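# Place a chain link on the riveting machine's anvil

## Task

Put a single chain link flat on the anvil beneath the riveting machine's head, with one of its holes fitted over the locating pin, and finish with neither gripper touching any link or the tote.

## Robot and tools

Robot: two six-joint arms, left_arm and right_arm, each with a parallel two-finger gripper and a wrist camera (cam_left_wrist and cam_right_wrist, both 896x504). The links start in a tote. One link must lie flat on the anvil under the riveter head with a hole over the locating pin, and afterwards both grippers must be clear of the links and the tote. Expect occasional tugs on a held part or nudges to loose ones.

Frame: all hand positions (metres) and quaternions (wxyz) are in the scene frame. Its origin sits at table height, halfway between the two nominal arm bases. +z points up, +x points out over the table, and left_arm is on the +y side. Camera image left/right does not match arm names. Reported hand poses can be off by a few centimetres, more at long reach. end_effector_position is the point between the finger pads, about 1 cm short of the tips. The fingers point along the gripper's +z axis and close along its y axis.

Row layout: every commanded row is 14 plain numbers, always for both arms, including the arm that should not move. The order is left_arm first: shoulder, elbow, waist, wrist pitch, wrist yaw, wrist roll, gripper opening. Then the same seven for right_arm. Use this order only, even though the ranges below are listed base to tip. Joint numbers are absolute target angles in radians, not offsets, on the same scale as the Joint positions line. Stated ranges: waist -2.618 to 3.054, shoulder 0.000 to 3.142, elbow 0.000 to 3.142, wrist pitch -1.571 to 1.571, wrist yaw -1.571 to 1.571, wrist roll -2.094 to 2.094. The true limits may differ from these by up to 0.059 rad. A target more than 0.059 beyond a stated end, and further out than the current angle, gets the call rejected. A target past the real end is clipped, and the result may print "joint sent to its limit". The opening is an absolute command from -1 (closed) to +1 (fully open). To keep an arm or gripper still, resend the angles from its current Joint targets line and its present gripper command. Sending 0 is a real command.

Tools:
- execute_actions(actions, cameras): actions is a list of actions. Each action is a table of up to 15 rows, one row per 1/30 s control step. If a table is short, its last row is held until the action's 15 steps are done. An empty list returns the full state and images. cameras selects images: omitted, null or ["all"] gives all, [] gives none.
- move(target, speed, blend, opening_speed, blocking, cameras): target is one 14-number row or a list of up to 15 rows of absolute joint goals. All joints interpolate together, so the hand traces a curve. The move does not avoid obstacles or the other arm. speed is the peak rate in rad/s of whichever joint has farthest to go, 0.01 to 2, default 0.5. You may give one number or one per target. blend (rad) rounds corners at intermediate targets; the default 0 stops at each one. opening_speed (at least 0.2 per second on the -1..+1 scale) ramps the gripper command. Otherwise the first target's openings are applied at once, and later targets' openings are applied after a pause at that waypoint. With blocking=false the result comes back after about 0.5 s and the motion continues; a new move replaces it smoothly. The result adds a "move:" line: done, off_target (resting more than 0.035 rad from target), moving, held or fault. It may also show limits=held and, for each arm that is off, its worst joint and the error. done does not mean there is no contact.
- wait(seconds 0 to 10, cameras): lets time pass while holding the last commands. A running move keeps going.
- stop(cameras): brakes a running move. It needs some distance, more at speed.
- zoom_image(camera, region [x0,y0,x1,y1] pixels, at most 504x504): a closer look at that camera's latest image.
- finished_scene(scene): ends the current scene; pass its number as shown in results. This is irreversible, so call it only once the link is placed and both hands are clear.

Limits on motion: each step, a joint's target may lead its measured angle by at most 0.202 (waist), 0.258 (shoulder), 0.3 (elbow), 0.573 (wrist pitch), or 0.522 (yaw and roll) rad. If targets would shift a gripper more than 200 mm, that arm's targets are scaled back. Large motions therefore span several actions. "joint command not followed" means the clearance check altered that arm's targets on some steps. That check does not keep the grippers away from each other. Friction and load can leave joints short of their targets, and tiny turns may not happen.

Gripping: grip_measured is the motor position on the -1..+1 scale. The pads meet near -0.94, and each millimetre of object width adds about 0.0208. The reading may be up to about 0.02 too open. To grip a rigid part firmly, command about 0.24 below the reading for its width. Keep sending that value to hold it, and send a value well above the width reading to release. Jumping straight to a value far below can cause a brief hard squeeze. The last number in each Joint positions block is the finger gap in metres (0.093 fully open). A reading of -1 does not by itself prove a thin part is held, so check with the cameras.

Results: Joint positions, velocities (rad, rad/s) and torques follow the joint order above. Torque signs are positive toward larger angles. The first three joints' torques wrap at ±28 N m, and all torques include the arm's own weight. Joint targets shows the present drive targets. Tool commands shows the gripper commands. Quiet values may be omitted, and an empty action list prints everything. Camera calibration (K, distortion, T_world_to_cam) is given per camera and can be off slightly. Wrist-camera images may lag while the arm moves.

Avoid: dropping parts or knocking anything off the table, releasing a moving part, fast impacts or hard presses, and collisions between the arms, which can fail the scene. Holding loads, stretching out or pushing against something heats motors. MOTOR HOT appears at 75 °C, at 90 °C the arm folds and stops working, and at 100 °C it goes limp. Move smoothly, and approach contacts slowly.

Each tool is called as name(argument=value, ...), one argument or row to a line, values as JSON.

## Session

execute_actions(
  actions=[],
)

Scene clock: 0.00 s.
left_arm: end_effector_position=(+0.1746, +0.1951, +0.1961) grip_measured=+1.000 end_effector_quat_wxyz=(+0.154, +0.213, +0.943, -0.205) | right_arm: end_effector_position=(+0.1251, -0.0507, +0.2780) grip_measured=+1.000 end_effector_quat_wxyz=(+0.356, -0.257, +0.862, +0.252)
Joint names: [shoulder, elbow, waist, wrist pitch, wrist yaw, wrist roll]
Joint positions: left_arm=[1.157 0.978 0.088 -1.197 0.482 0.464 0.093] | right_arm=[0.968 1.028 1.128 -0.742 0.183 0.472 0.093]
Joint velocities: within noise
Joint torques (N m): no reading
Heat: left arm: 36 °C; right arm: 34 °C.
Joint targets: left_arm=[1.152 0.991 0.088 -1.190 0.487 0.465] | right_arm=[0.968 1.032 1.128 -0.752 0.181 0.473]
Tool commands: left_gripper/opening=+1.0 right_gripper/opening=+1.0

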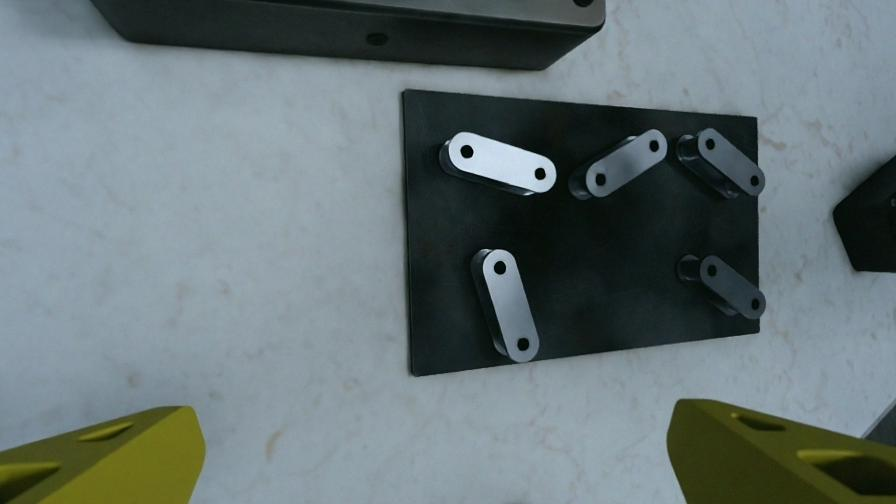

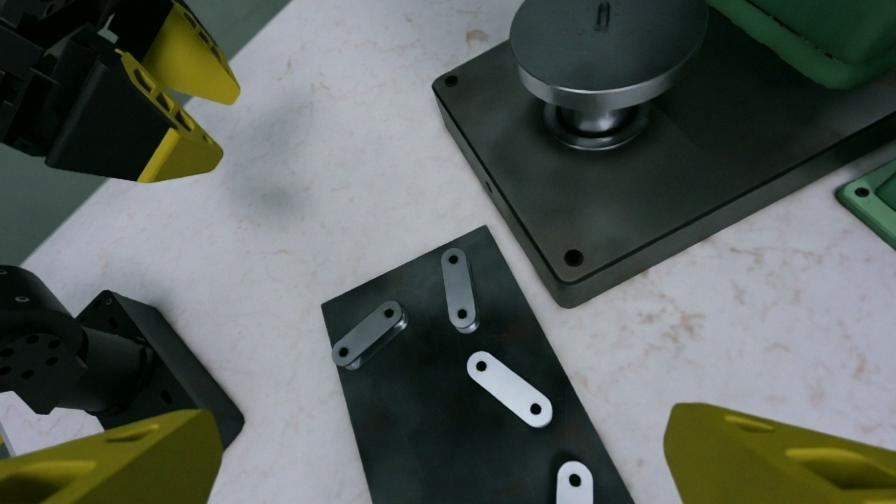

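zoom_image(
  camera="cam_right_wrist",
  region=[420, 0, 896, 310],
)

zoom_image(
  camera="cam_left_wrist",
  region=[390, 70, 790, 390],
)

Scaled by 1.059 from the camera's 896x504 image, which has a finer 1280x720 frame.

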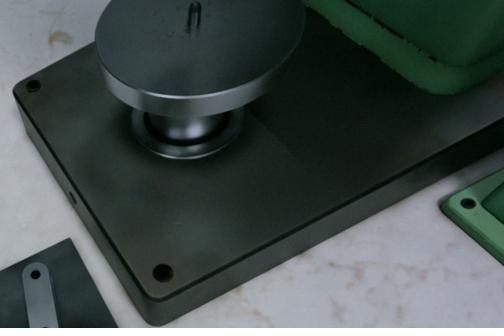

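Scaled by 1.260 from the camera's 896x504 image, which has a finer 1280x720 frame.

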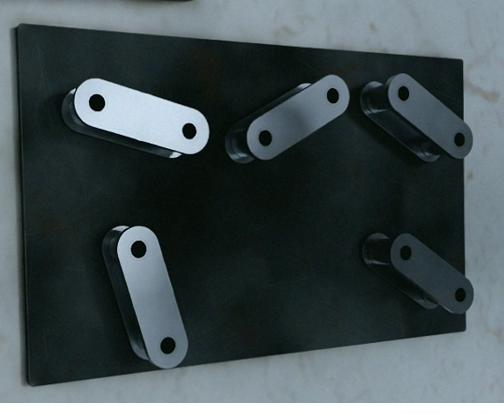

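move(
  target=[1.157, 0.991, 0.088, -1.19, 0.487, 0.465, 1.0, 0.968, 1.032, 1.128, -0.2, 0.181, 0.473, 1.0],
  speed=0.7,
)

Scene clock: 39.33 s.
left_arm: end_effector_position=(+0.1746, +0.1951, +0.1961) grip_measured=+1.000 end_effector_quat_wxyz=(+0.154, +0.213, +0.943, -0.205) | right_arm: end_effector_position=(+0.1466, -0.0041, +0.3962) grip_measured=+1.000 end_effector_quat_wxyz=(+0.503, -0.189, +0.729, +0.424)
Joint positions: left_arm=[1.157 0.978 0.088 -1.197 0.482 0.464 0.093] | right_arm=[0.968 1.028 1.128 -0.197 0.183 0.472 0.093]
Joint torques (N m): left_arm=[-3.11 6.67 -0.09 0.89 0.3 0.1] | right_arm=[-2.3 7.94 -0.25 2.18 -0.02 0.06]
Joint targets: left_arm=[1.157 0.991 0.088 -1.190 0.487 0.465] | right_arm=[0.968 1.032 1.128 -0.200 0.181 0.473]
move: done
camera_calibration:
cam_right_wrist: T_world_to_cam=[[0.694316, -0.582528, -0.422594, 0.0630276], [-0.624858, -0.196643, -0.755569, 0.428709], [0.35704, 0.788665, -0.50053, 0.224855], [0, 0, 0, 1]]

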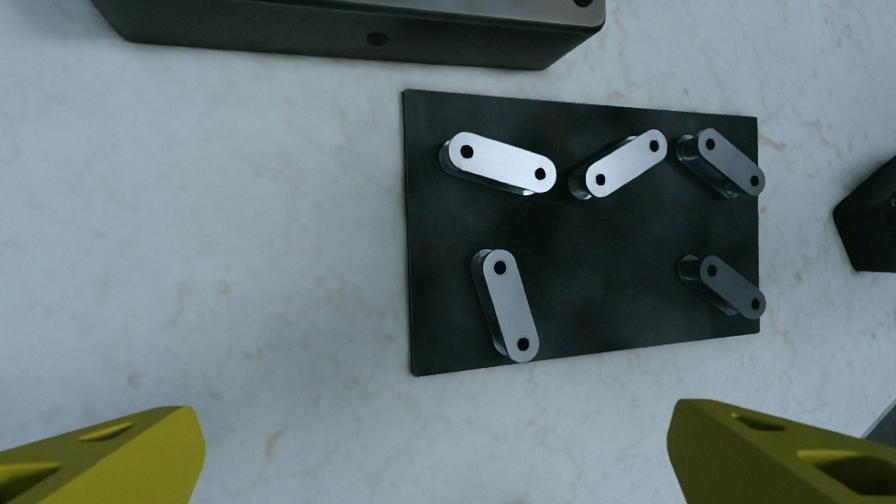

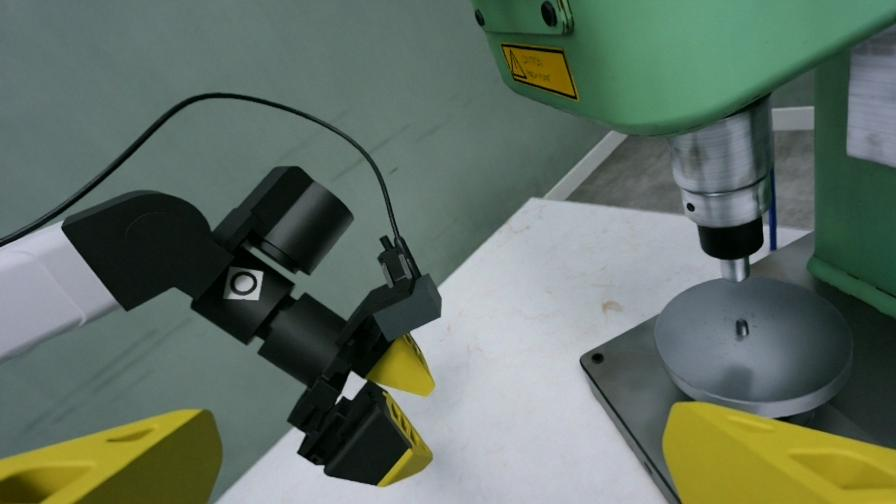

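zoom_image(
  camera="cam_right_wrist",
  region=[180, 140, 480, 500],
)

zoom_image(
  camera="cam_right_wrist",
  region=[560, 80, 896, 440],
)

zoom_image(
  camera="cam_left_wrist",
  region=[420, 110, 570, 220],
)

zoom_image(
  camera="cam_left_wrist",
  region=[450, 230, 560, 370],
)

Scaled by 1.400 from the camera's 896x504 image, which has a finer 1280x720 frame.

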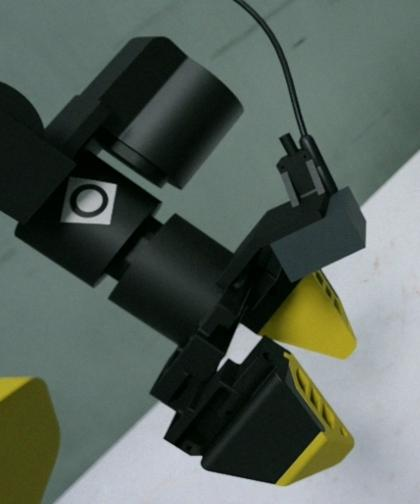

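Scaled by 1.400 from the camera's 896x504 image, which has a finer 1280x720 frame.

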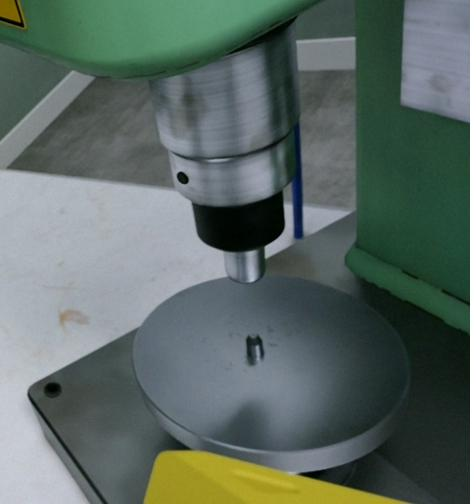

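Scaled by 3.360 from the camera's 896x504 image, which has a finer 1280x720 frame.

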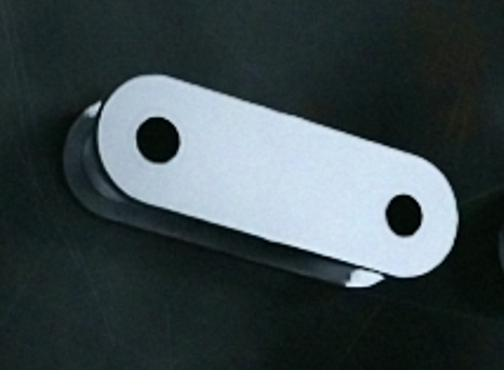

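Scaled by 3.600 from the camera's 896x504 image, which has a finer 1280x720 frame.

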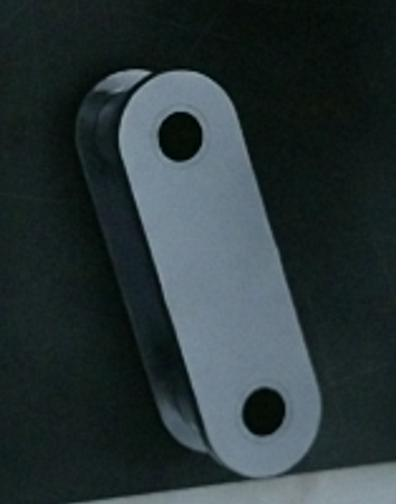

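zoom_image(
  camera="cam_right_wrist",
  region=[280, 260, 450, 500],
)

zoom_image(
  camera="cam_right_wrist",
  region=[700, 230, 790, 360],
)

zoom_image(
  camera="cam_right_wrist",
  region=[0, 380, 240, 504],
)

Scaled by 2.100 from the camera's 896x504 image, which has a finer 1280x720 frame.

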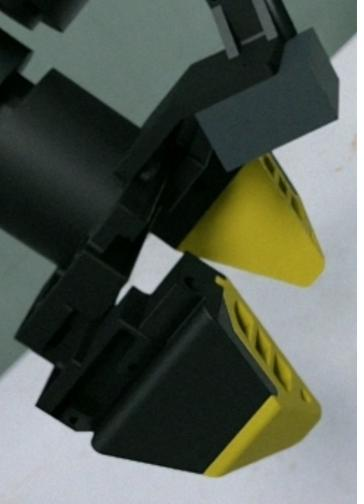

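Scaled by 3.877 from the camera's 896x504 image, which has a finer 1280x720 frame.

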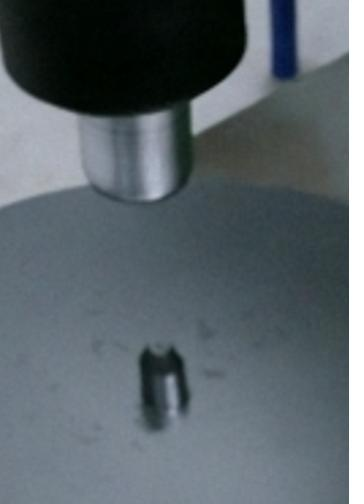

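Scaled by 2.100 from the camera's 896x504 image, which has a finer 1280x720 frame.

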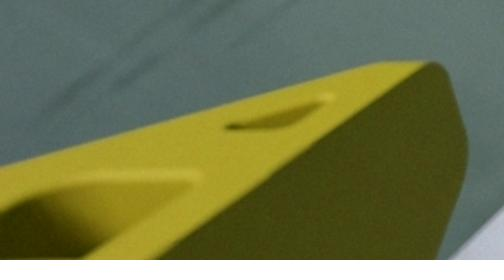

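move(
  target=[1.157, 0.991, 0.088, -1.19, 0.487, 0.465, 1.0, 1.2, 0.5, 0.66, 0.6, 0.0, 0.0, 1.0],
  speed=0.7,
  cameras=["cam_right_wrist"],
)

Scene clock: 184.23 s.
left_arm: end_effector_position=(+0.1746, +0.1951, +0.1961) grip_measured=+1.000 end_effector_quat_wxyz=(+0.154, +0.213, +0.943, -0.205) | right_arm: end_effector_position=(+0.2797, -0.0638, +0.2568) grip_measured=+1.000 end_effector_quat_wxyz=(+0.642, -0.236, +0.694, +0.225)
Joint positions: left_arm=[1.157 0.978 0.088 -1.197 0.482 0.464 0.093] | right_arm=[1.191 0.512 0.666 0.603 0.011 0.011 0.093]
Joint torques (N m): left_arm=[-3.11 6.65 -0.06 0.89 0.29 0.11] | right_arm=[-3.41 6.43 -0.79 2.24 -0.16 0]
Heat: left arm: 43 °C; right arm: 43 °C.
Joint targets: left_arm=[1.157 0.991 0.088 -1.190 0.487 0.465] | right_arm=[1.200 0.500 0.660 0.600 0.000 0.000]
move: done
camera_calibration:
cam_right_wrist: T_world_to_cam=[[0.604189, -0.796827, -0.00480515, -0.218837], [-0.387372, -0.288442, -0.875639, 0.353341], [0.696347, 0.530912, -0.482942, 0.0387498], [0, 0, 0, 1]]
Images, in order: cam_right_wrist.

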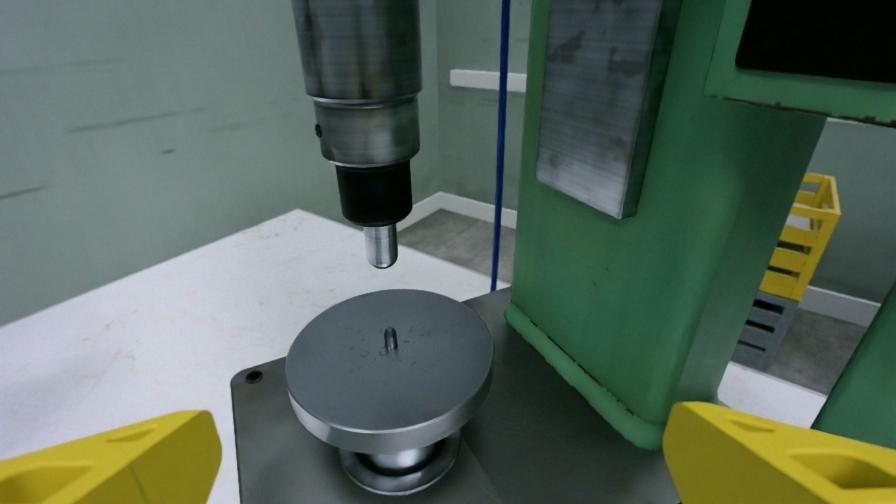

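zoom_image(
  camera="cam_right_wrist",
  region=[280, 200, 500, 480],
)

zoom_image(
  camera="cam_right_wrist",
  region=[340, 210, 440, 370],
)

Scaled by 1.800 from the camera's 896x504 image, which has a finer 1280x720 frame.

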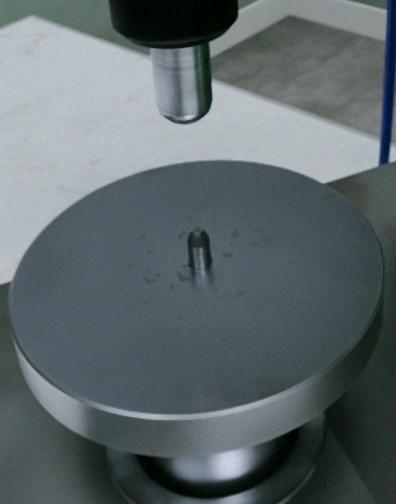

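Scaled by 3.150 from the camera's 896x504 image, which has a finer 1280x720 frame.

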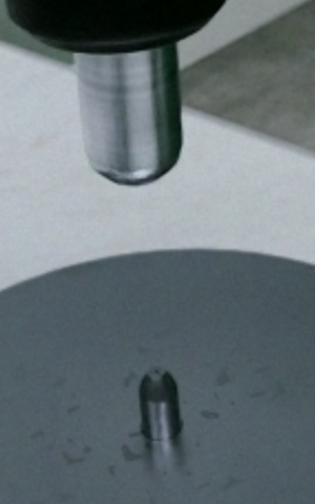

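move(
  target=[1.157, 0.991, 0.088, -1.19, 0.487, 0.465, 1.0, 1.6205, 0.7557, 1.192, 0.1639, 0.302, 0.246, 0.3],
  speed=0.7,
)

Scene clock: 242.83 s.
left_arm: end_effector_position=(+0.1746, +0.1951, +0.1961) grip_measured=+1.000 end_effector_quat_wxyz=(+0.154, +0.213, +0.943, -0.205) | right_arm: end_effector_position=(+0.1672, +0.0600, +0.1005) grip_measured=+0.303 end_effector_quat_wxyz=(+0.403, -0.361, +0.822, +0.177)
Joint positions: left_arm=[1.157 0.978 0.088 -1.197 0.482 0.464 0.093] | right_arm=[1.606 0.73 1.191 0.182 0.292 0.235 0.06]
Joint torques (N m): left_arm=[-3.11 6.63 -0.09 0.9 0.3 0.11] | right_arm=[-6.39 8.83 -0.14 1.7 0.24 0.19]
Joint targets: left_arm=[1.157 0.991 0.088 -1.190 0.487 0.465] | right_arm=[1.620 0.756 1.192 0.164 0.302 0.246]
move: done
camera_calibration:
cam_right_wrist: T_world_to_cam=[[0.729507, -0.683846, 0.013181, -0.0825726], [-0.601197, -0.650291, -0.464418, 0.224729], [0.326162, 0.330872, -0.885518, 0.0901898], [0, 0, 0, 1]]

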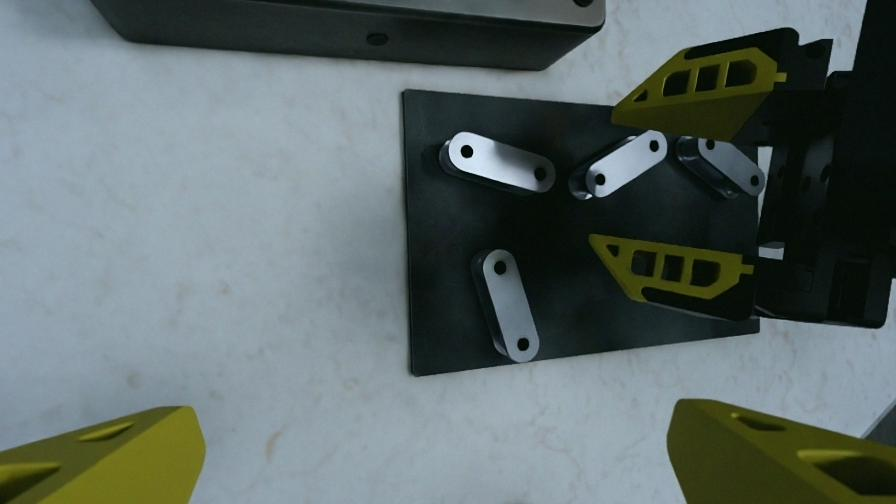

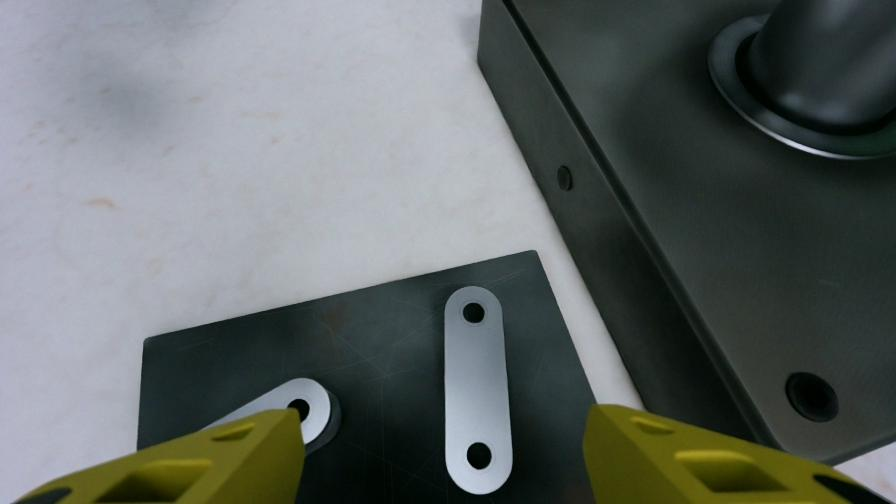

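move(
  target=[
    [1.157, 0.991, 0.088, -1.19, 0.487, 0.465, 1.0, 1.718, 0.713, 1.1445, 0.309, 0.268, 0.219, 0.1],
    [1.157, 0.991, 0.088, -1.19, 0.487, 0.465, 1.0, 1.8646, 0.6637, 1.1445, 0.504, 0.268, 0.219, 0.1],
  ],
  speed=0.4,
  blend=0.05,
)

Scene clock: 283.27 s.
left_arm: end_effector_position=(+0.1746, +0.1951, +0.1961) grip_measured=+1.000 end_effector_quat_wxyz=(+0.154, +0.213, +0.943, -0.205) | right_arm: end_effector_position=(+0.1858, +0.0655, +0.0418) grip_measured=+0.103 end_effector_quat_wxyz=(+0.412, -0.346, +0.824, +0.180)
Joint positions: left_arm=[1.157 0.978 0.088 -1.197 0.482 0.464 0.093] | right_arm=[1.848 0.674 1.15 0.506 0.28 0.229 0.05]
Joint torques (N m): left_arm=[-3.11 6.65 -0.06 0.89 0.29 0.11] | right_arm=[-7.36 4.59 -0.8 1.91 -0.02 -0.03]
Joint targets: left_arm=[1.157 0.991 0.088 -1.190 0.487 0.465] | right_arm=[1.864 0.664 1.144 0.504 0.268 0.219]
move: done
camera_calibration:
cam_right_wrist: T_world_to_cam=[[0.710386, -0.703811, 0.00118536, -0.0861575], [-0.615883, -0.62245, -0.482953, 0.213876], [0.340646, 0.342353, -0.875645, 0.0264715], [0, 0, 0, 1]]

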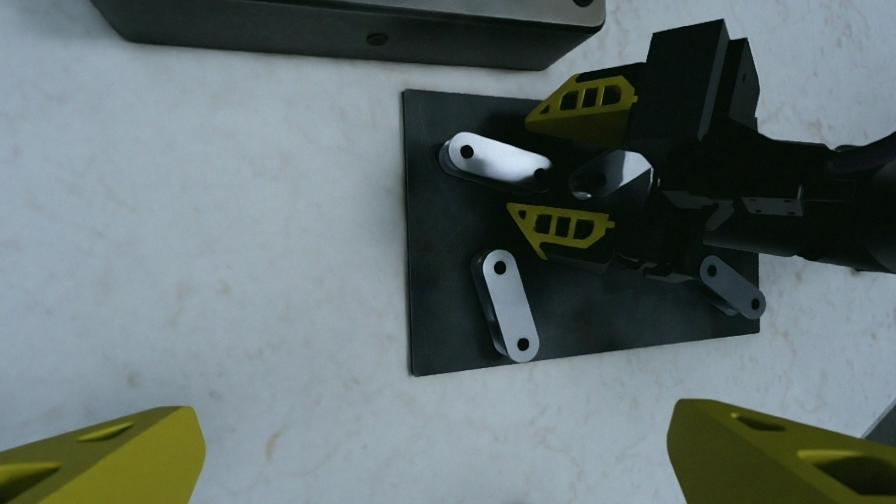

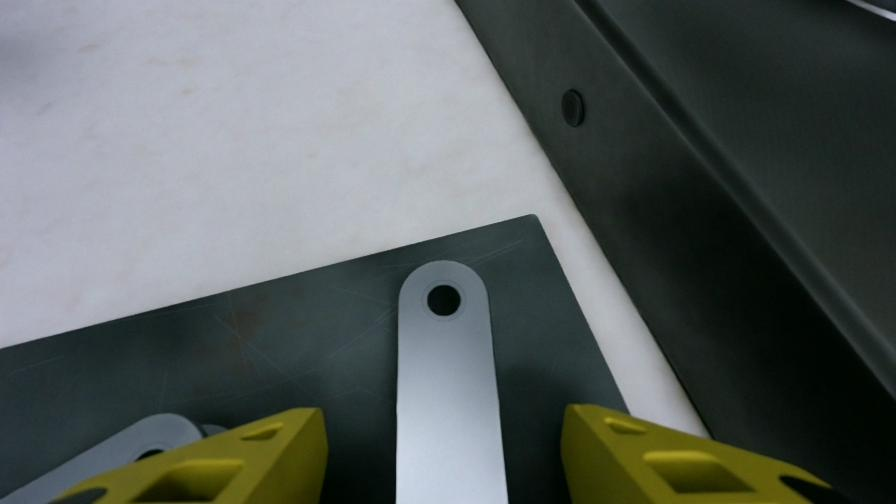

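move(
  target=[1.157, 0.991, 0.088, -1.19, 0.487, 0.465, 1.0, 1.914, 0.619, 1.1445, 0.575, 0.255, 0.205, -0.05],
  speed=0.2,
  opening_speed=0.5,
)

Scene clock: 315.60 s.
left_arm: end_effector_position=(+0.1746, +0.1951, +0.1961) grip_measured=+1.000 end_effector_quat_wxyz=(+0.154, +0.213, +0.943, -0.205) | right_arm: end_effector_position=(+0.1820, +0.0598, +0.0266) grip_measured=-0.047 end_effector_quat_wxyz=(+0.411, -0.355, +0.820, +0.179)
Joint positions: left_arm=[1.157 0.978 0.088 -1.197 0.482 0.464 0.093] | right_arm=[1.889 0.633 1.15 0.586 0.273 0.212 0.043]
Joint torques (N m): left_arm=[-3.1 6.64 -0.08 0.9 0.29 0.11] | right_arm=[-6.53 3.92 -0.77 1.84 -0.09 0]
Joint targets: left_arm=[1.157 0.991 0.088 -1.190 0.487 0.465] | right_arm=[1.914 0.619 1.145 0.575 0.255 0.205]
move: done
camera_calibration:
cam_right_wrist: T_world_to_cam=[[0.721473, -0.69235, 0.0112966, -0.0904453], [-0.603313, -0.63653, -0.480461, 0.199179], [0.339838, 0.339824, -0.876943, 0.016718], [0, 0, 0, 1]]

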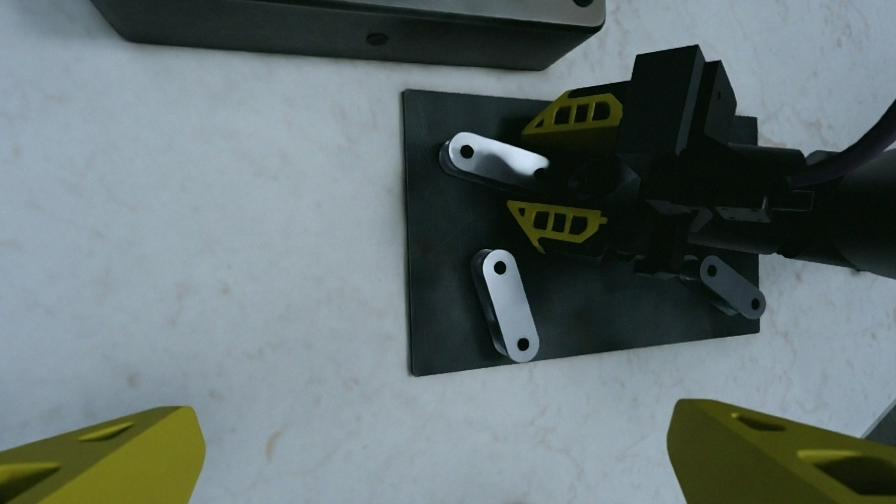

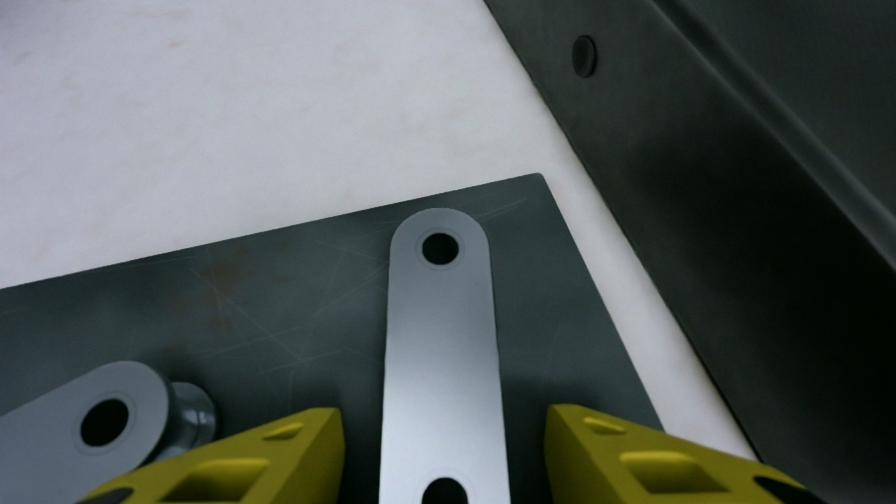

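move(
  target=[1.157, 0.991, 0.088, -1.19, 0.487, 0.465, 1.0, 1.954, 0.612, 1.1445, 0.618, 0.255, 0.205, -0.05],
  speed=0.15,
)

Scene clock: 328.27 s.
left_arm: end_effector_position=(+0.1746, +0.1951, +0.1961) grip_measured=+1.000 end_effector_quat_wxyz=(+0.154, +0.213, +0.943, -0.205) | right_arm: end_effector_position=(+0.1856, +0.0644, +0.0265) grip_measured=-0.047 end_effector_quat_wxyz=(+0.424, -0.351, +0.814, +0.186)
Joint positions: left_arm=[1.157 0.978 0.088 -1.197 0.482 0.464 0.093] | right_arm=[1.919 0.632 1.148 0.651 0.275 0.204 0.043]
Joint torques (N m): left_arm=[-3.12 6.65 -0.05 0.9 0.29 0.1] | right_arm=[-5.83 3.22 -0.55 1.66 -0.11 0.08]
Joint targets: left_arm=[1.157 0.991 0.088 -1.190 0.487 0.465] | right_arm=[1.954 0.612 1.144 0.618 0.255 0.205]
move: done
camera_calibration:
cam_right_wrist: T_world_to_cam=[[0.72149, -0.692392, 0.00669266, -0.0897209], [-0.593583, -0.623447, -0.508894, 0.202338], [0.356527, 0.363189, -0.860803, 0.00885316], [0, 0, 0, 1]]

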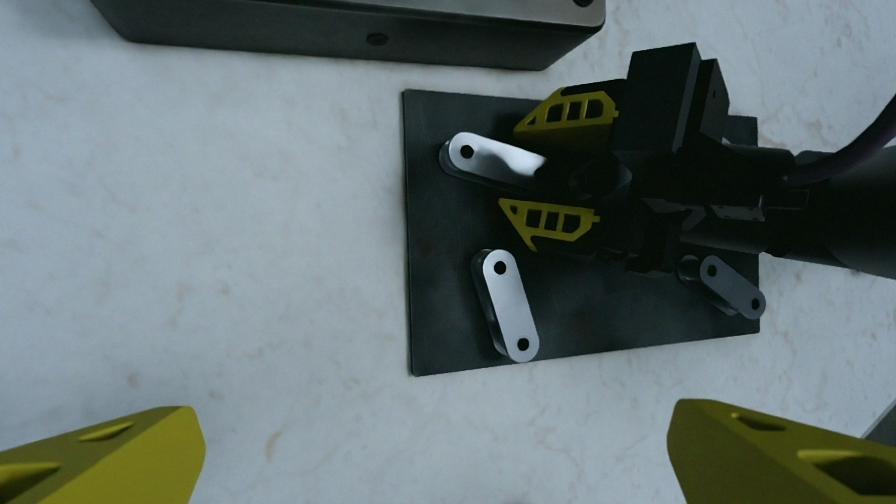

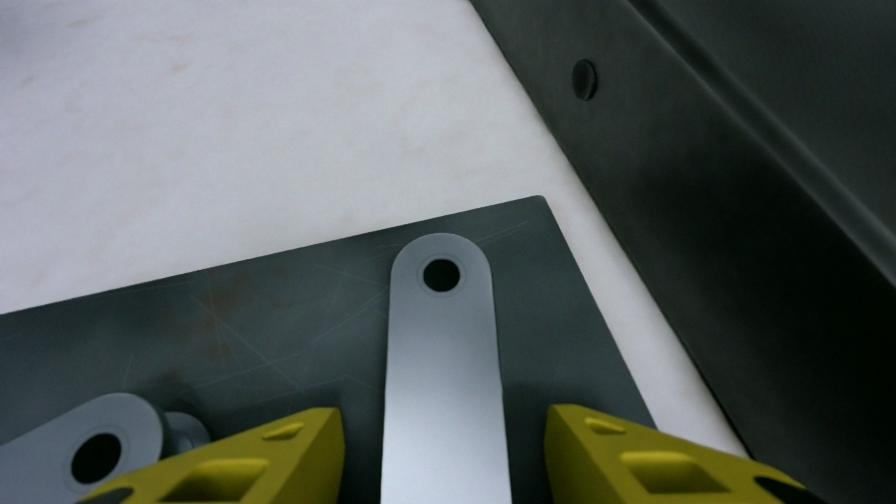

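zoom_image(
  camera="cam_left_wrist",
  region=[420, 60, 680, 300],
)

zoom_image(
  camera="cam_right_wrist",
  region=[40, 220, 640, 504],
)

Scaled by 1.938 from the camera's 896x504 image, which has a finer 1280x720 frame.

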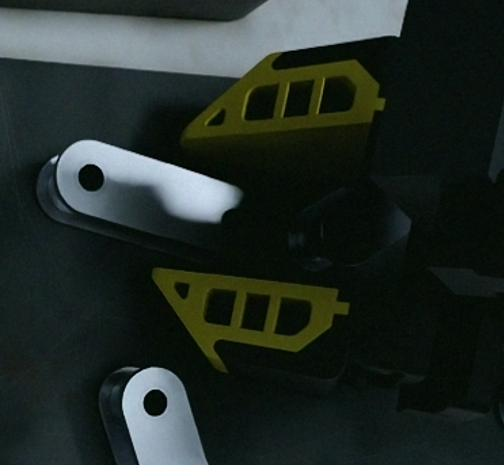

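Region (40, 220, 640, 504) is 600x284 pixels. A region can be at most 504 by 504 pixels.

move(
  target=[1.157, 0.991, 0.088, -1.19, 0.487, 0.465, 1.0, 1.954, 0.612, 1.1445, 0.575, 0.255, 0.205, -0.05],
  speed=0.15,
)

Scene clock: 417.50 s.
left_arm: end_effector_position=(+0.1746, +0.1951, +0.1961) grip_measured=+1.000 end_effector_quat_wxyz=(+0.154, +0.213, +0.943, -0.205) | right_arm: end_effector_position=(+0.1855, +0.0641, +0.0260) grip_measured=-0.047 end_effector_quat_wxyz=(+0.423, -0.352, +0.814, +0.185)
Joint positions: left_arm=[1.157 0.978 0.088 -1.197 0.482 0.464 0.093] | right_arm=[1.92 0.632 1.148 0.649 0.275 0.203 0.043]
Joint torques (N m): left_arm=[-3.11 6.65 -0.09 0.89 0.29 0.1] | right_arm=[-5.79 3.22 -0.55 1.17 -0.11 0.11]
Joint targets: left_arm=[1.157 0.991 0.088 -1.190 0.487 0.465] | right_arm=[1.954 0.612 1.144 0.575 0.255 0.205]
move: off_target (right_arm); right_arm: the wrist pitch is farthest, 0.074 rad from its target
camera_calibration:
cam_right_wrist: T_world_to_cam=[[0.722094, -0.691739, 0.00873206, -0.0900312], [-0.593039, -0.625464, -0.50705, 0.201805], [0.356208, 0.36096, -0.861872, 0.00878536], [0, 0, 0, 1]]

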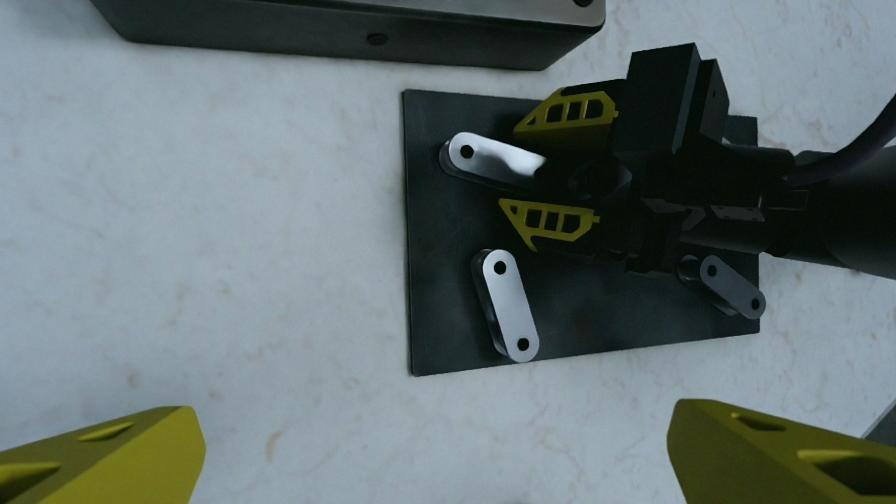

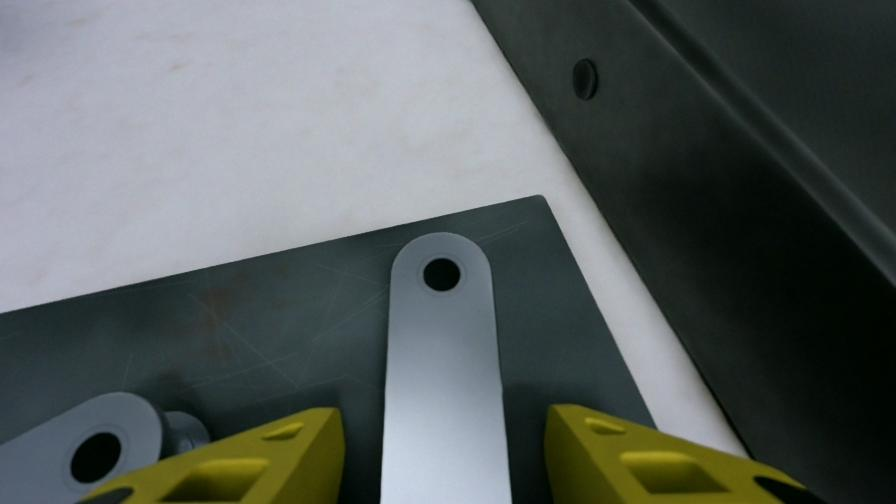

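move(
  target=[1.157, 0.991, 0.088, -1.19, 0.487, 0.465, 1.0, 1.80, 0.68, 1.14, 0.395, 0.243, 0.205, -0.05],
  speed=0.3,
  cameras=["cam_right_wrist"],
)

Scene clock: 464.10 s.
left_arm: end_effector_position=(+0.1746, +0.1951, +0.1961) grip_measured=+1.000 end_effector_quat_wxyz=(+0.154, +0.213, +0.943, -0.205) | right_arm: end_effector_position=(+0.1776, +0.0540, +0.0327) grip_measured=-0.047 end_effector_quat_wxyz=(+0.384, -0.372, +0.830, +0.161)
Joint positions: left_arm=[1.157 0.978 0.088 -1.197 0.482 0.464 0.093] | right_arm=[1.82 0.665 1.148 0.413 0.255 0.202 0.043]
Joint torques (N m): left_arm=[-3.11 6.64 -0.09 0.9 0.3 0.1] | right_arm=[-10.5 6.78 -0.96 1.7 -0.02 0.12]
Heat: left arm: 45 °C; right arm: 37 °C.
Joint targets: left_arm=[1.157 0.991 0.088 -1.190 0.487 0.465] | right_arm=[1.800 0.680 1.140 0.395 0.243 0.205]
move: done
camera_calibration:
cam_right_wrist: T_world_to_cam=[[0.733803, -0.678578, 0.0326353, -0.0949792], [-0.607294, -0.676734, -0.416203, 0.196503], [0.304512, 0.285592, -0.908686, 0.0358226], [0, 0, 0, 1]]
Images, in order: cam_right_wrist.

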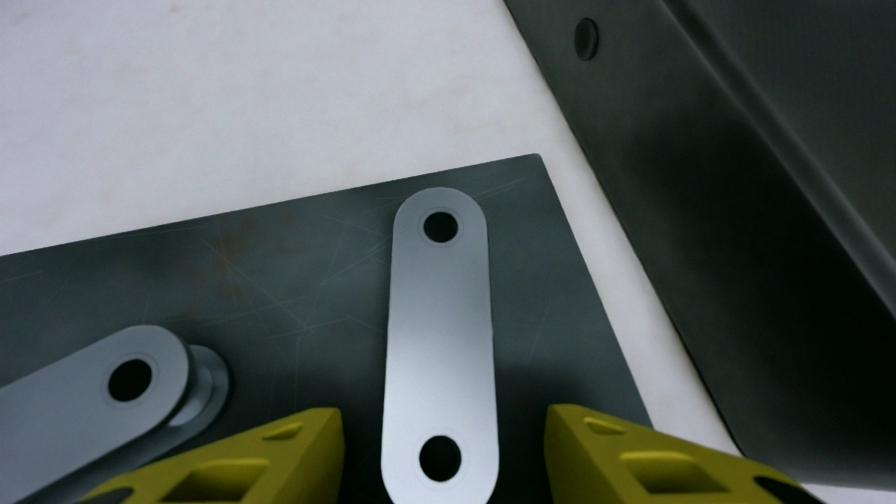

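move(
  target=[1.157, 0.991, 0.088, -1.19, 0.487, 0.465, 1.0, 1.867, 0.646, 1.14, 0.443, 0.243, 0.205, -0.05],
  speed=0.15,
  cameras=["cam_right_wrist"],
)

Scene clock: 475.20 s.
left_arm: end_effector_position=(+0.1746, +0.1951, +0.1961) grip_measured=+1.000 end_effector_quat_wxyz=(+0.154, +0.213, +0.943, -0.205) | right_arm: end_effector_position=(+0.1772, +0.0533, +0.0243) grip_measured=-0.047 end_effector_quat_wxyz=(+0.382, -0.373, +0.830, +0.159)
Joint positions: left_arm=[1.157 0.978 0.088 -1.197 0.482 0.464 0.093] | right_arm=[1.849 0.657 1.148 0.445 0.255 0.202 0.043]
Joint torques (N m): left_arm=[-3.11 6.68 -0.09 0.9 0.29 0.11] | right_arm=[-7.05 4.36 -0.96 1.81 -0.02 0.11]
Joint targets: left_arm=[1.157 0.991 0.088 -1.190 0.487 0.465] | right_arm=[1.867 0.646 1.140 0.443 0.243 0.205]
move: done
camera_calibration:
cam_right_wrist: T_world_to_cam=[[0.734067, -0.678225, 0.0340126, -0.0950145], [-0.608026, -0.678742, -0.411842, 0.192427], [0.302407, 0.281639, -0.91062, 0.0291736], [0, 0, 0, 1]]
Images, in order: cam_right_wrist.

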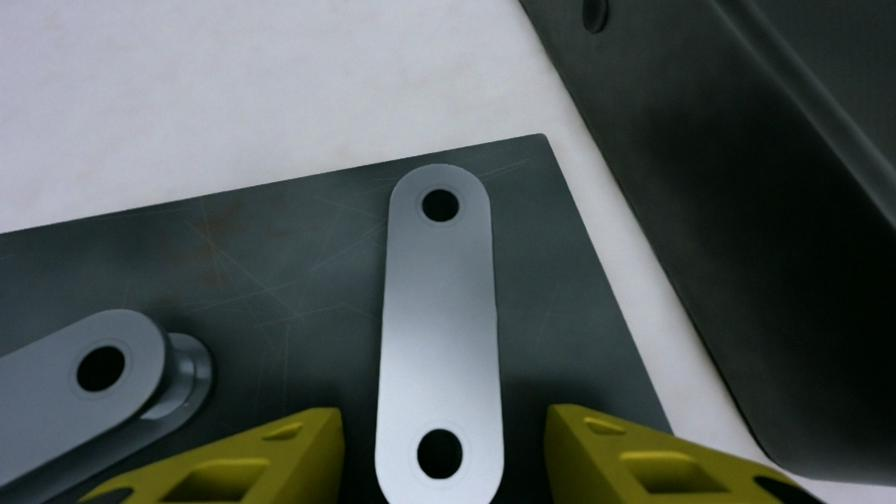

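move(
  target=[1.157, 0.991, 0.088, -1.19, 0.487, 0.465, 1.0, 1.867, 0.646, 1.14, 0.443, 0.243, 0.205, -0.72],
  speed=0.15,
  opening_speed=0.4,
)

Scene clock: 483.00 s.
left_arm: end_effector_position=(+0.1746, +0.1951, +0.1961) grip_measured=+1.000 end_effector_quat_wxyz=(+0.154, +0.213, +0.943, -0.205) | right_arm: end_effector_position=(+0.1780, +0.0536, +0.0251) grip_measured=-0.577 end_effector_quat_wxyz=(+0.384, -0.372, +0.830, +0.160)
Joint positions: left_arm=[1.157 0.978 0.088 -1.197 0.482 0.464 0.093] | right_arm=[1.849 0.657 1.146 0.45 0.255 0.202 0.017]
Joint torques (N m): left_arm=[-3.11 6.63 -0.06 0.9 0.3 0.11] | right_arm=[-7.02 4.37 -0.83 1.8 -0.01 0.11]
Joint targets: left_arm=[1.157 0.991 0.088 -1.190 0.487 0.465] | right_arm=[1.867 0.646 1.140 0.443 0.243 0.205]
move: done
camera_calibration:
cam_right_wrist: T_world_to_cam=[[0.73297, -0.679483, 0.0325165, -0.0951183], [-0.608298, -0.67608, -0.4158, 0.19352], [0.304513, 0.284989, -0.908874, 0.028944], [0, 0, 0, 1]]

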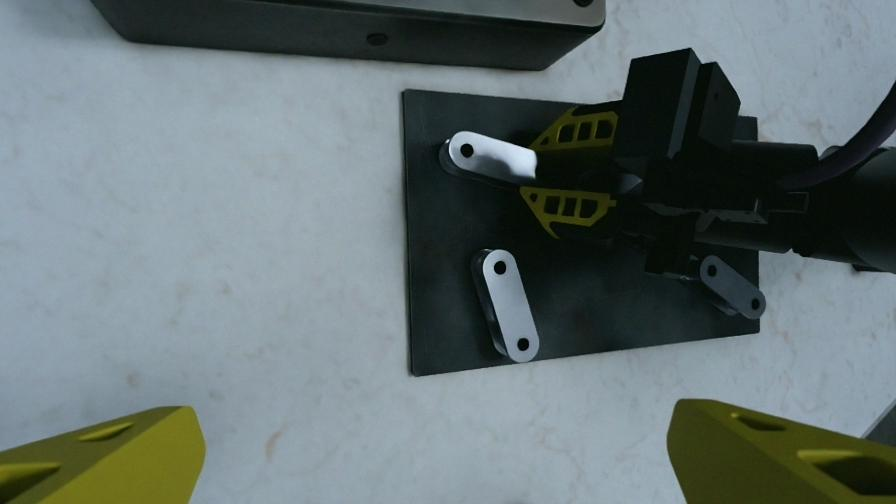

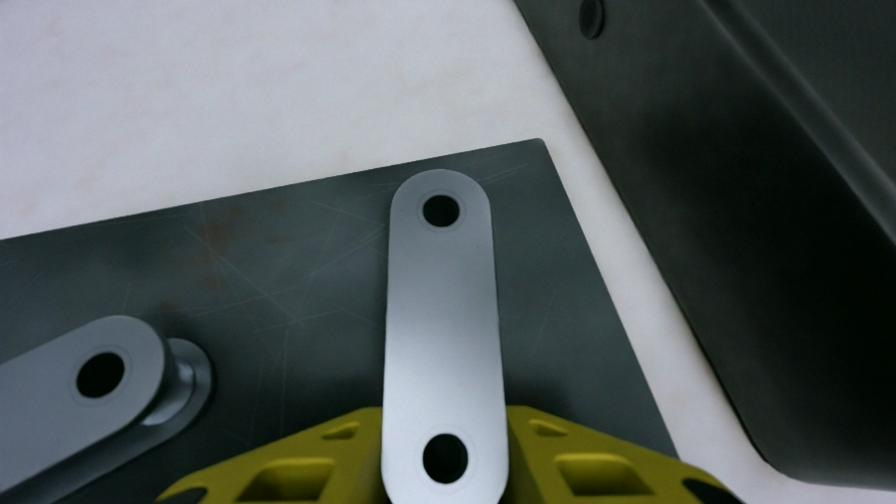

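move(
  target=[1.157, 0.991, 0.088, -1.19, 0.487, 0.465, 1.0, 1.725, 0.71, 1.14, 0.29, 0.243, 0.205, -0.72],
  speed=0.2,
)

Scene clock: 512.17 s.
left_arm: end_effector_position=(+0.1746, +0.1951, +0.1961) grip_measured=+1.000 end_effector_quat_wxyz=(+0.154, +0.213, +0.943, -0.205) | right_arm: end_effector_position=(+0.1754, +0.0491, +0.0456) grip_measured=-0.592 end_effector_quat_wxyz=(+0.372, -0.377, +0.835, +0.152)
Joint positions: left_arm=[1.157 0.978 0.088 -1.197 0.482 0.464 0.093] | right_arm=[1.752 0.688 1.146 0.289 0.251 0.202 0.017]
Joint torques (N m): left_arm=[-3.1 6.64 -0.09 0.89 0.29 0.11] | right_arm=[-10.81 7.71 -0.83 1.83 0.03 0.11]
Joint targets: left_arm=[1.157 0.991 0.088 -1.190 0.487 0.465] | right_arm=[1.725 0.710 1.140 0.290 0.243 0.205]
move: done
camera_calibration:
cam_right_wrist: T_world_to_cam=[[0.735419, -0.67639, 0.0406987, -0.0978423], [-0.61267, -0.689394, -0.386486, 0.197477], [0.289473, 0.259294, -0.921397, 0.0541196], [0, 0, 0, 1]]

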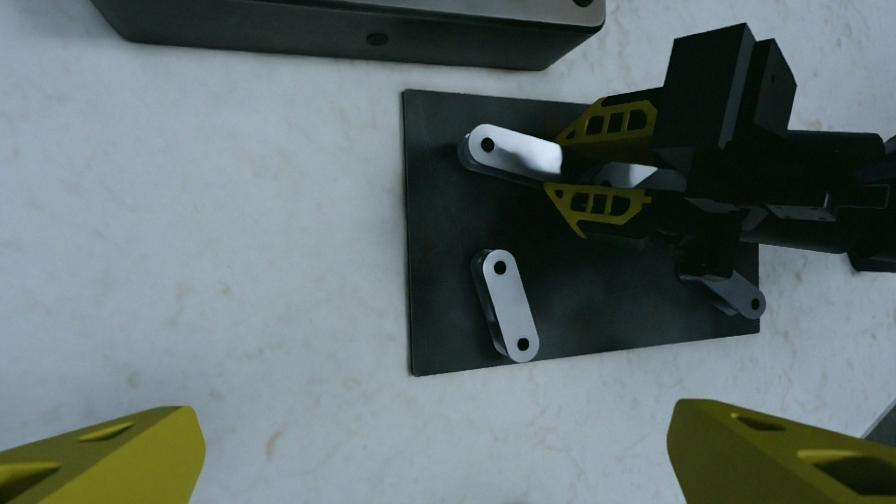

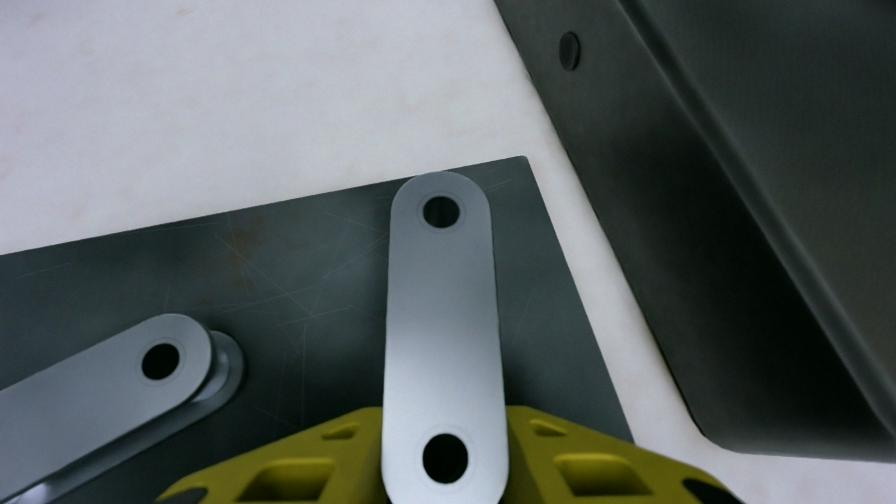

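move(
  target=[
    [1.157, 0.991, 0.088, -1.19, 0.487, 0.465, 1.0, 1.495, 0.90, 1.14, -0.115, 0.243, 0.205, -0.72],
    [1.157, 0.991, 0.088, -1.19, 0.487, 0.465, 1.0, 1.633, 1.201, 0.718, -0.283, 0.008, -0.015, -0.72],
  ],
  speed=0.35,
  blend=0.04,
)

Scene clock: 519.87 s.
left_arm: end_effector_position=(+0.1746, +0.1951, +0.1961) grip_measured=+1.000 end_effector_quat_wxyz=(+0.154, +0.213, +0.943, -0.205) | right_arm: end_effector_position=(+0.3176, -0.0039, +0.1872) grip_measured=-0.592 end_effector_quat_wxyz=(+0.384, -0.324, +0.854, +0.136)
Joint positions: left_arm=[1.157 0.978 0.088 -1.197 0.482 0.464 0.093] | right_arm=[1.618 1.171 0.719 -0.285 0.019 -0.004 0.017]
Joint torques (N m): left_arm=[-3.11 6.64 -0.1 0.9 0.29 0.11] | right_arm=[-7.41 10.11 -0.35 1.92 -0.12 -0.01]
Joint targets: left_arm=[1.157 0.991 0.088 -1.190 0.487 0.465] | right_arm=[1.633 1.201 0.718 -0.283 0.008 -0.015]
move: done
camera_calibration:
cam_right_wrist: T_world_to_cam=[[0.650423, -0.759006, 0.0293349, -0.21525], [-0.688465, -0.605409, -0.39937, 0.329529], [0.320883, 0.239563, -0.916321, 0.14615], [0, 0, 0, 1]]

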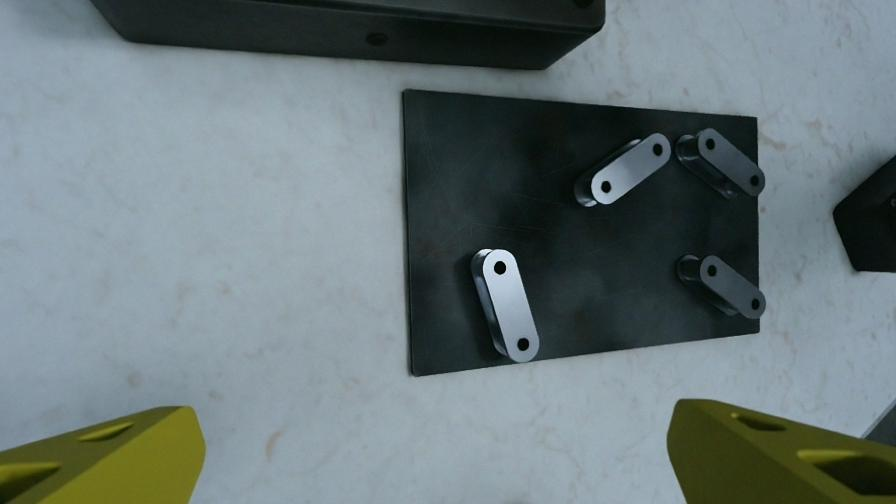

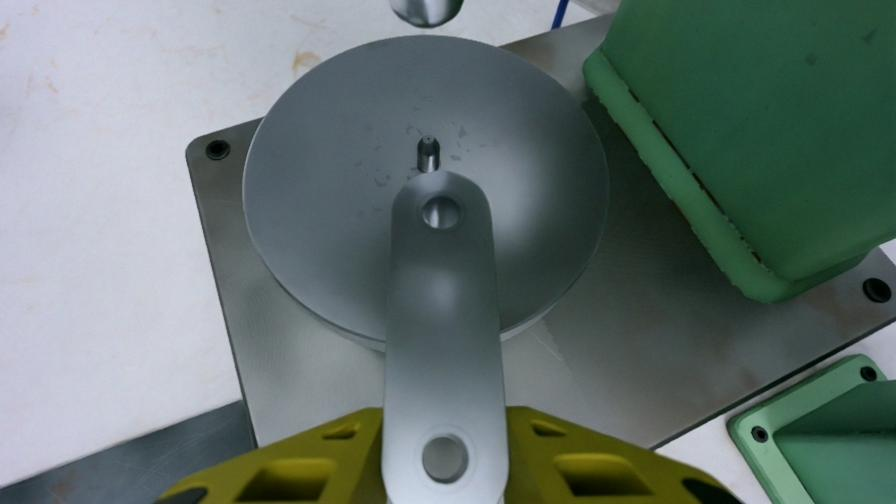

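zoom_image(
  camera="cam_right_wrist",
  region=[370, 100, 510, 240],
)

Scaled by 3.600 from the camera's 896x504 image, which has a finer 1280x720 frame.

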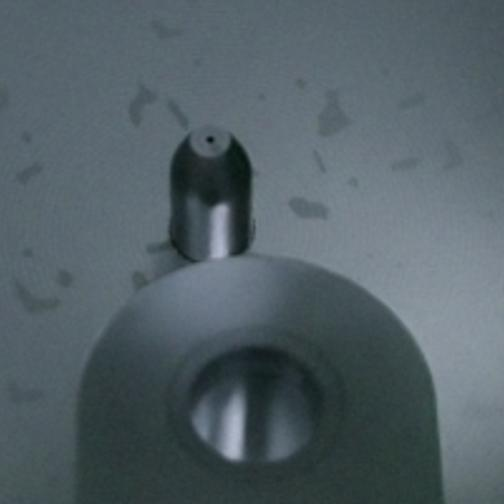

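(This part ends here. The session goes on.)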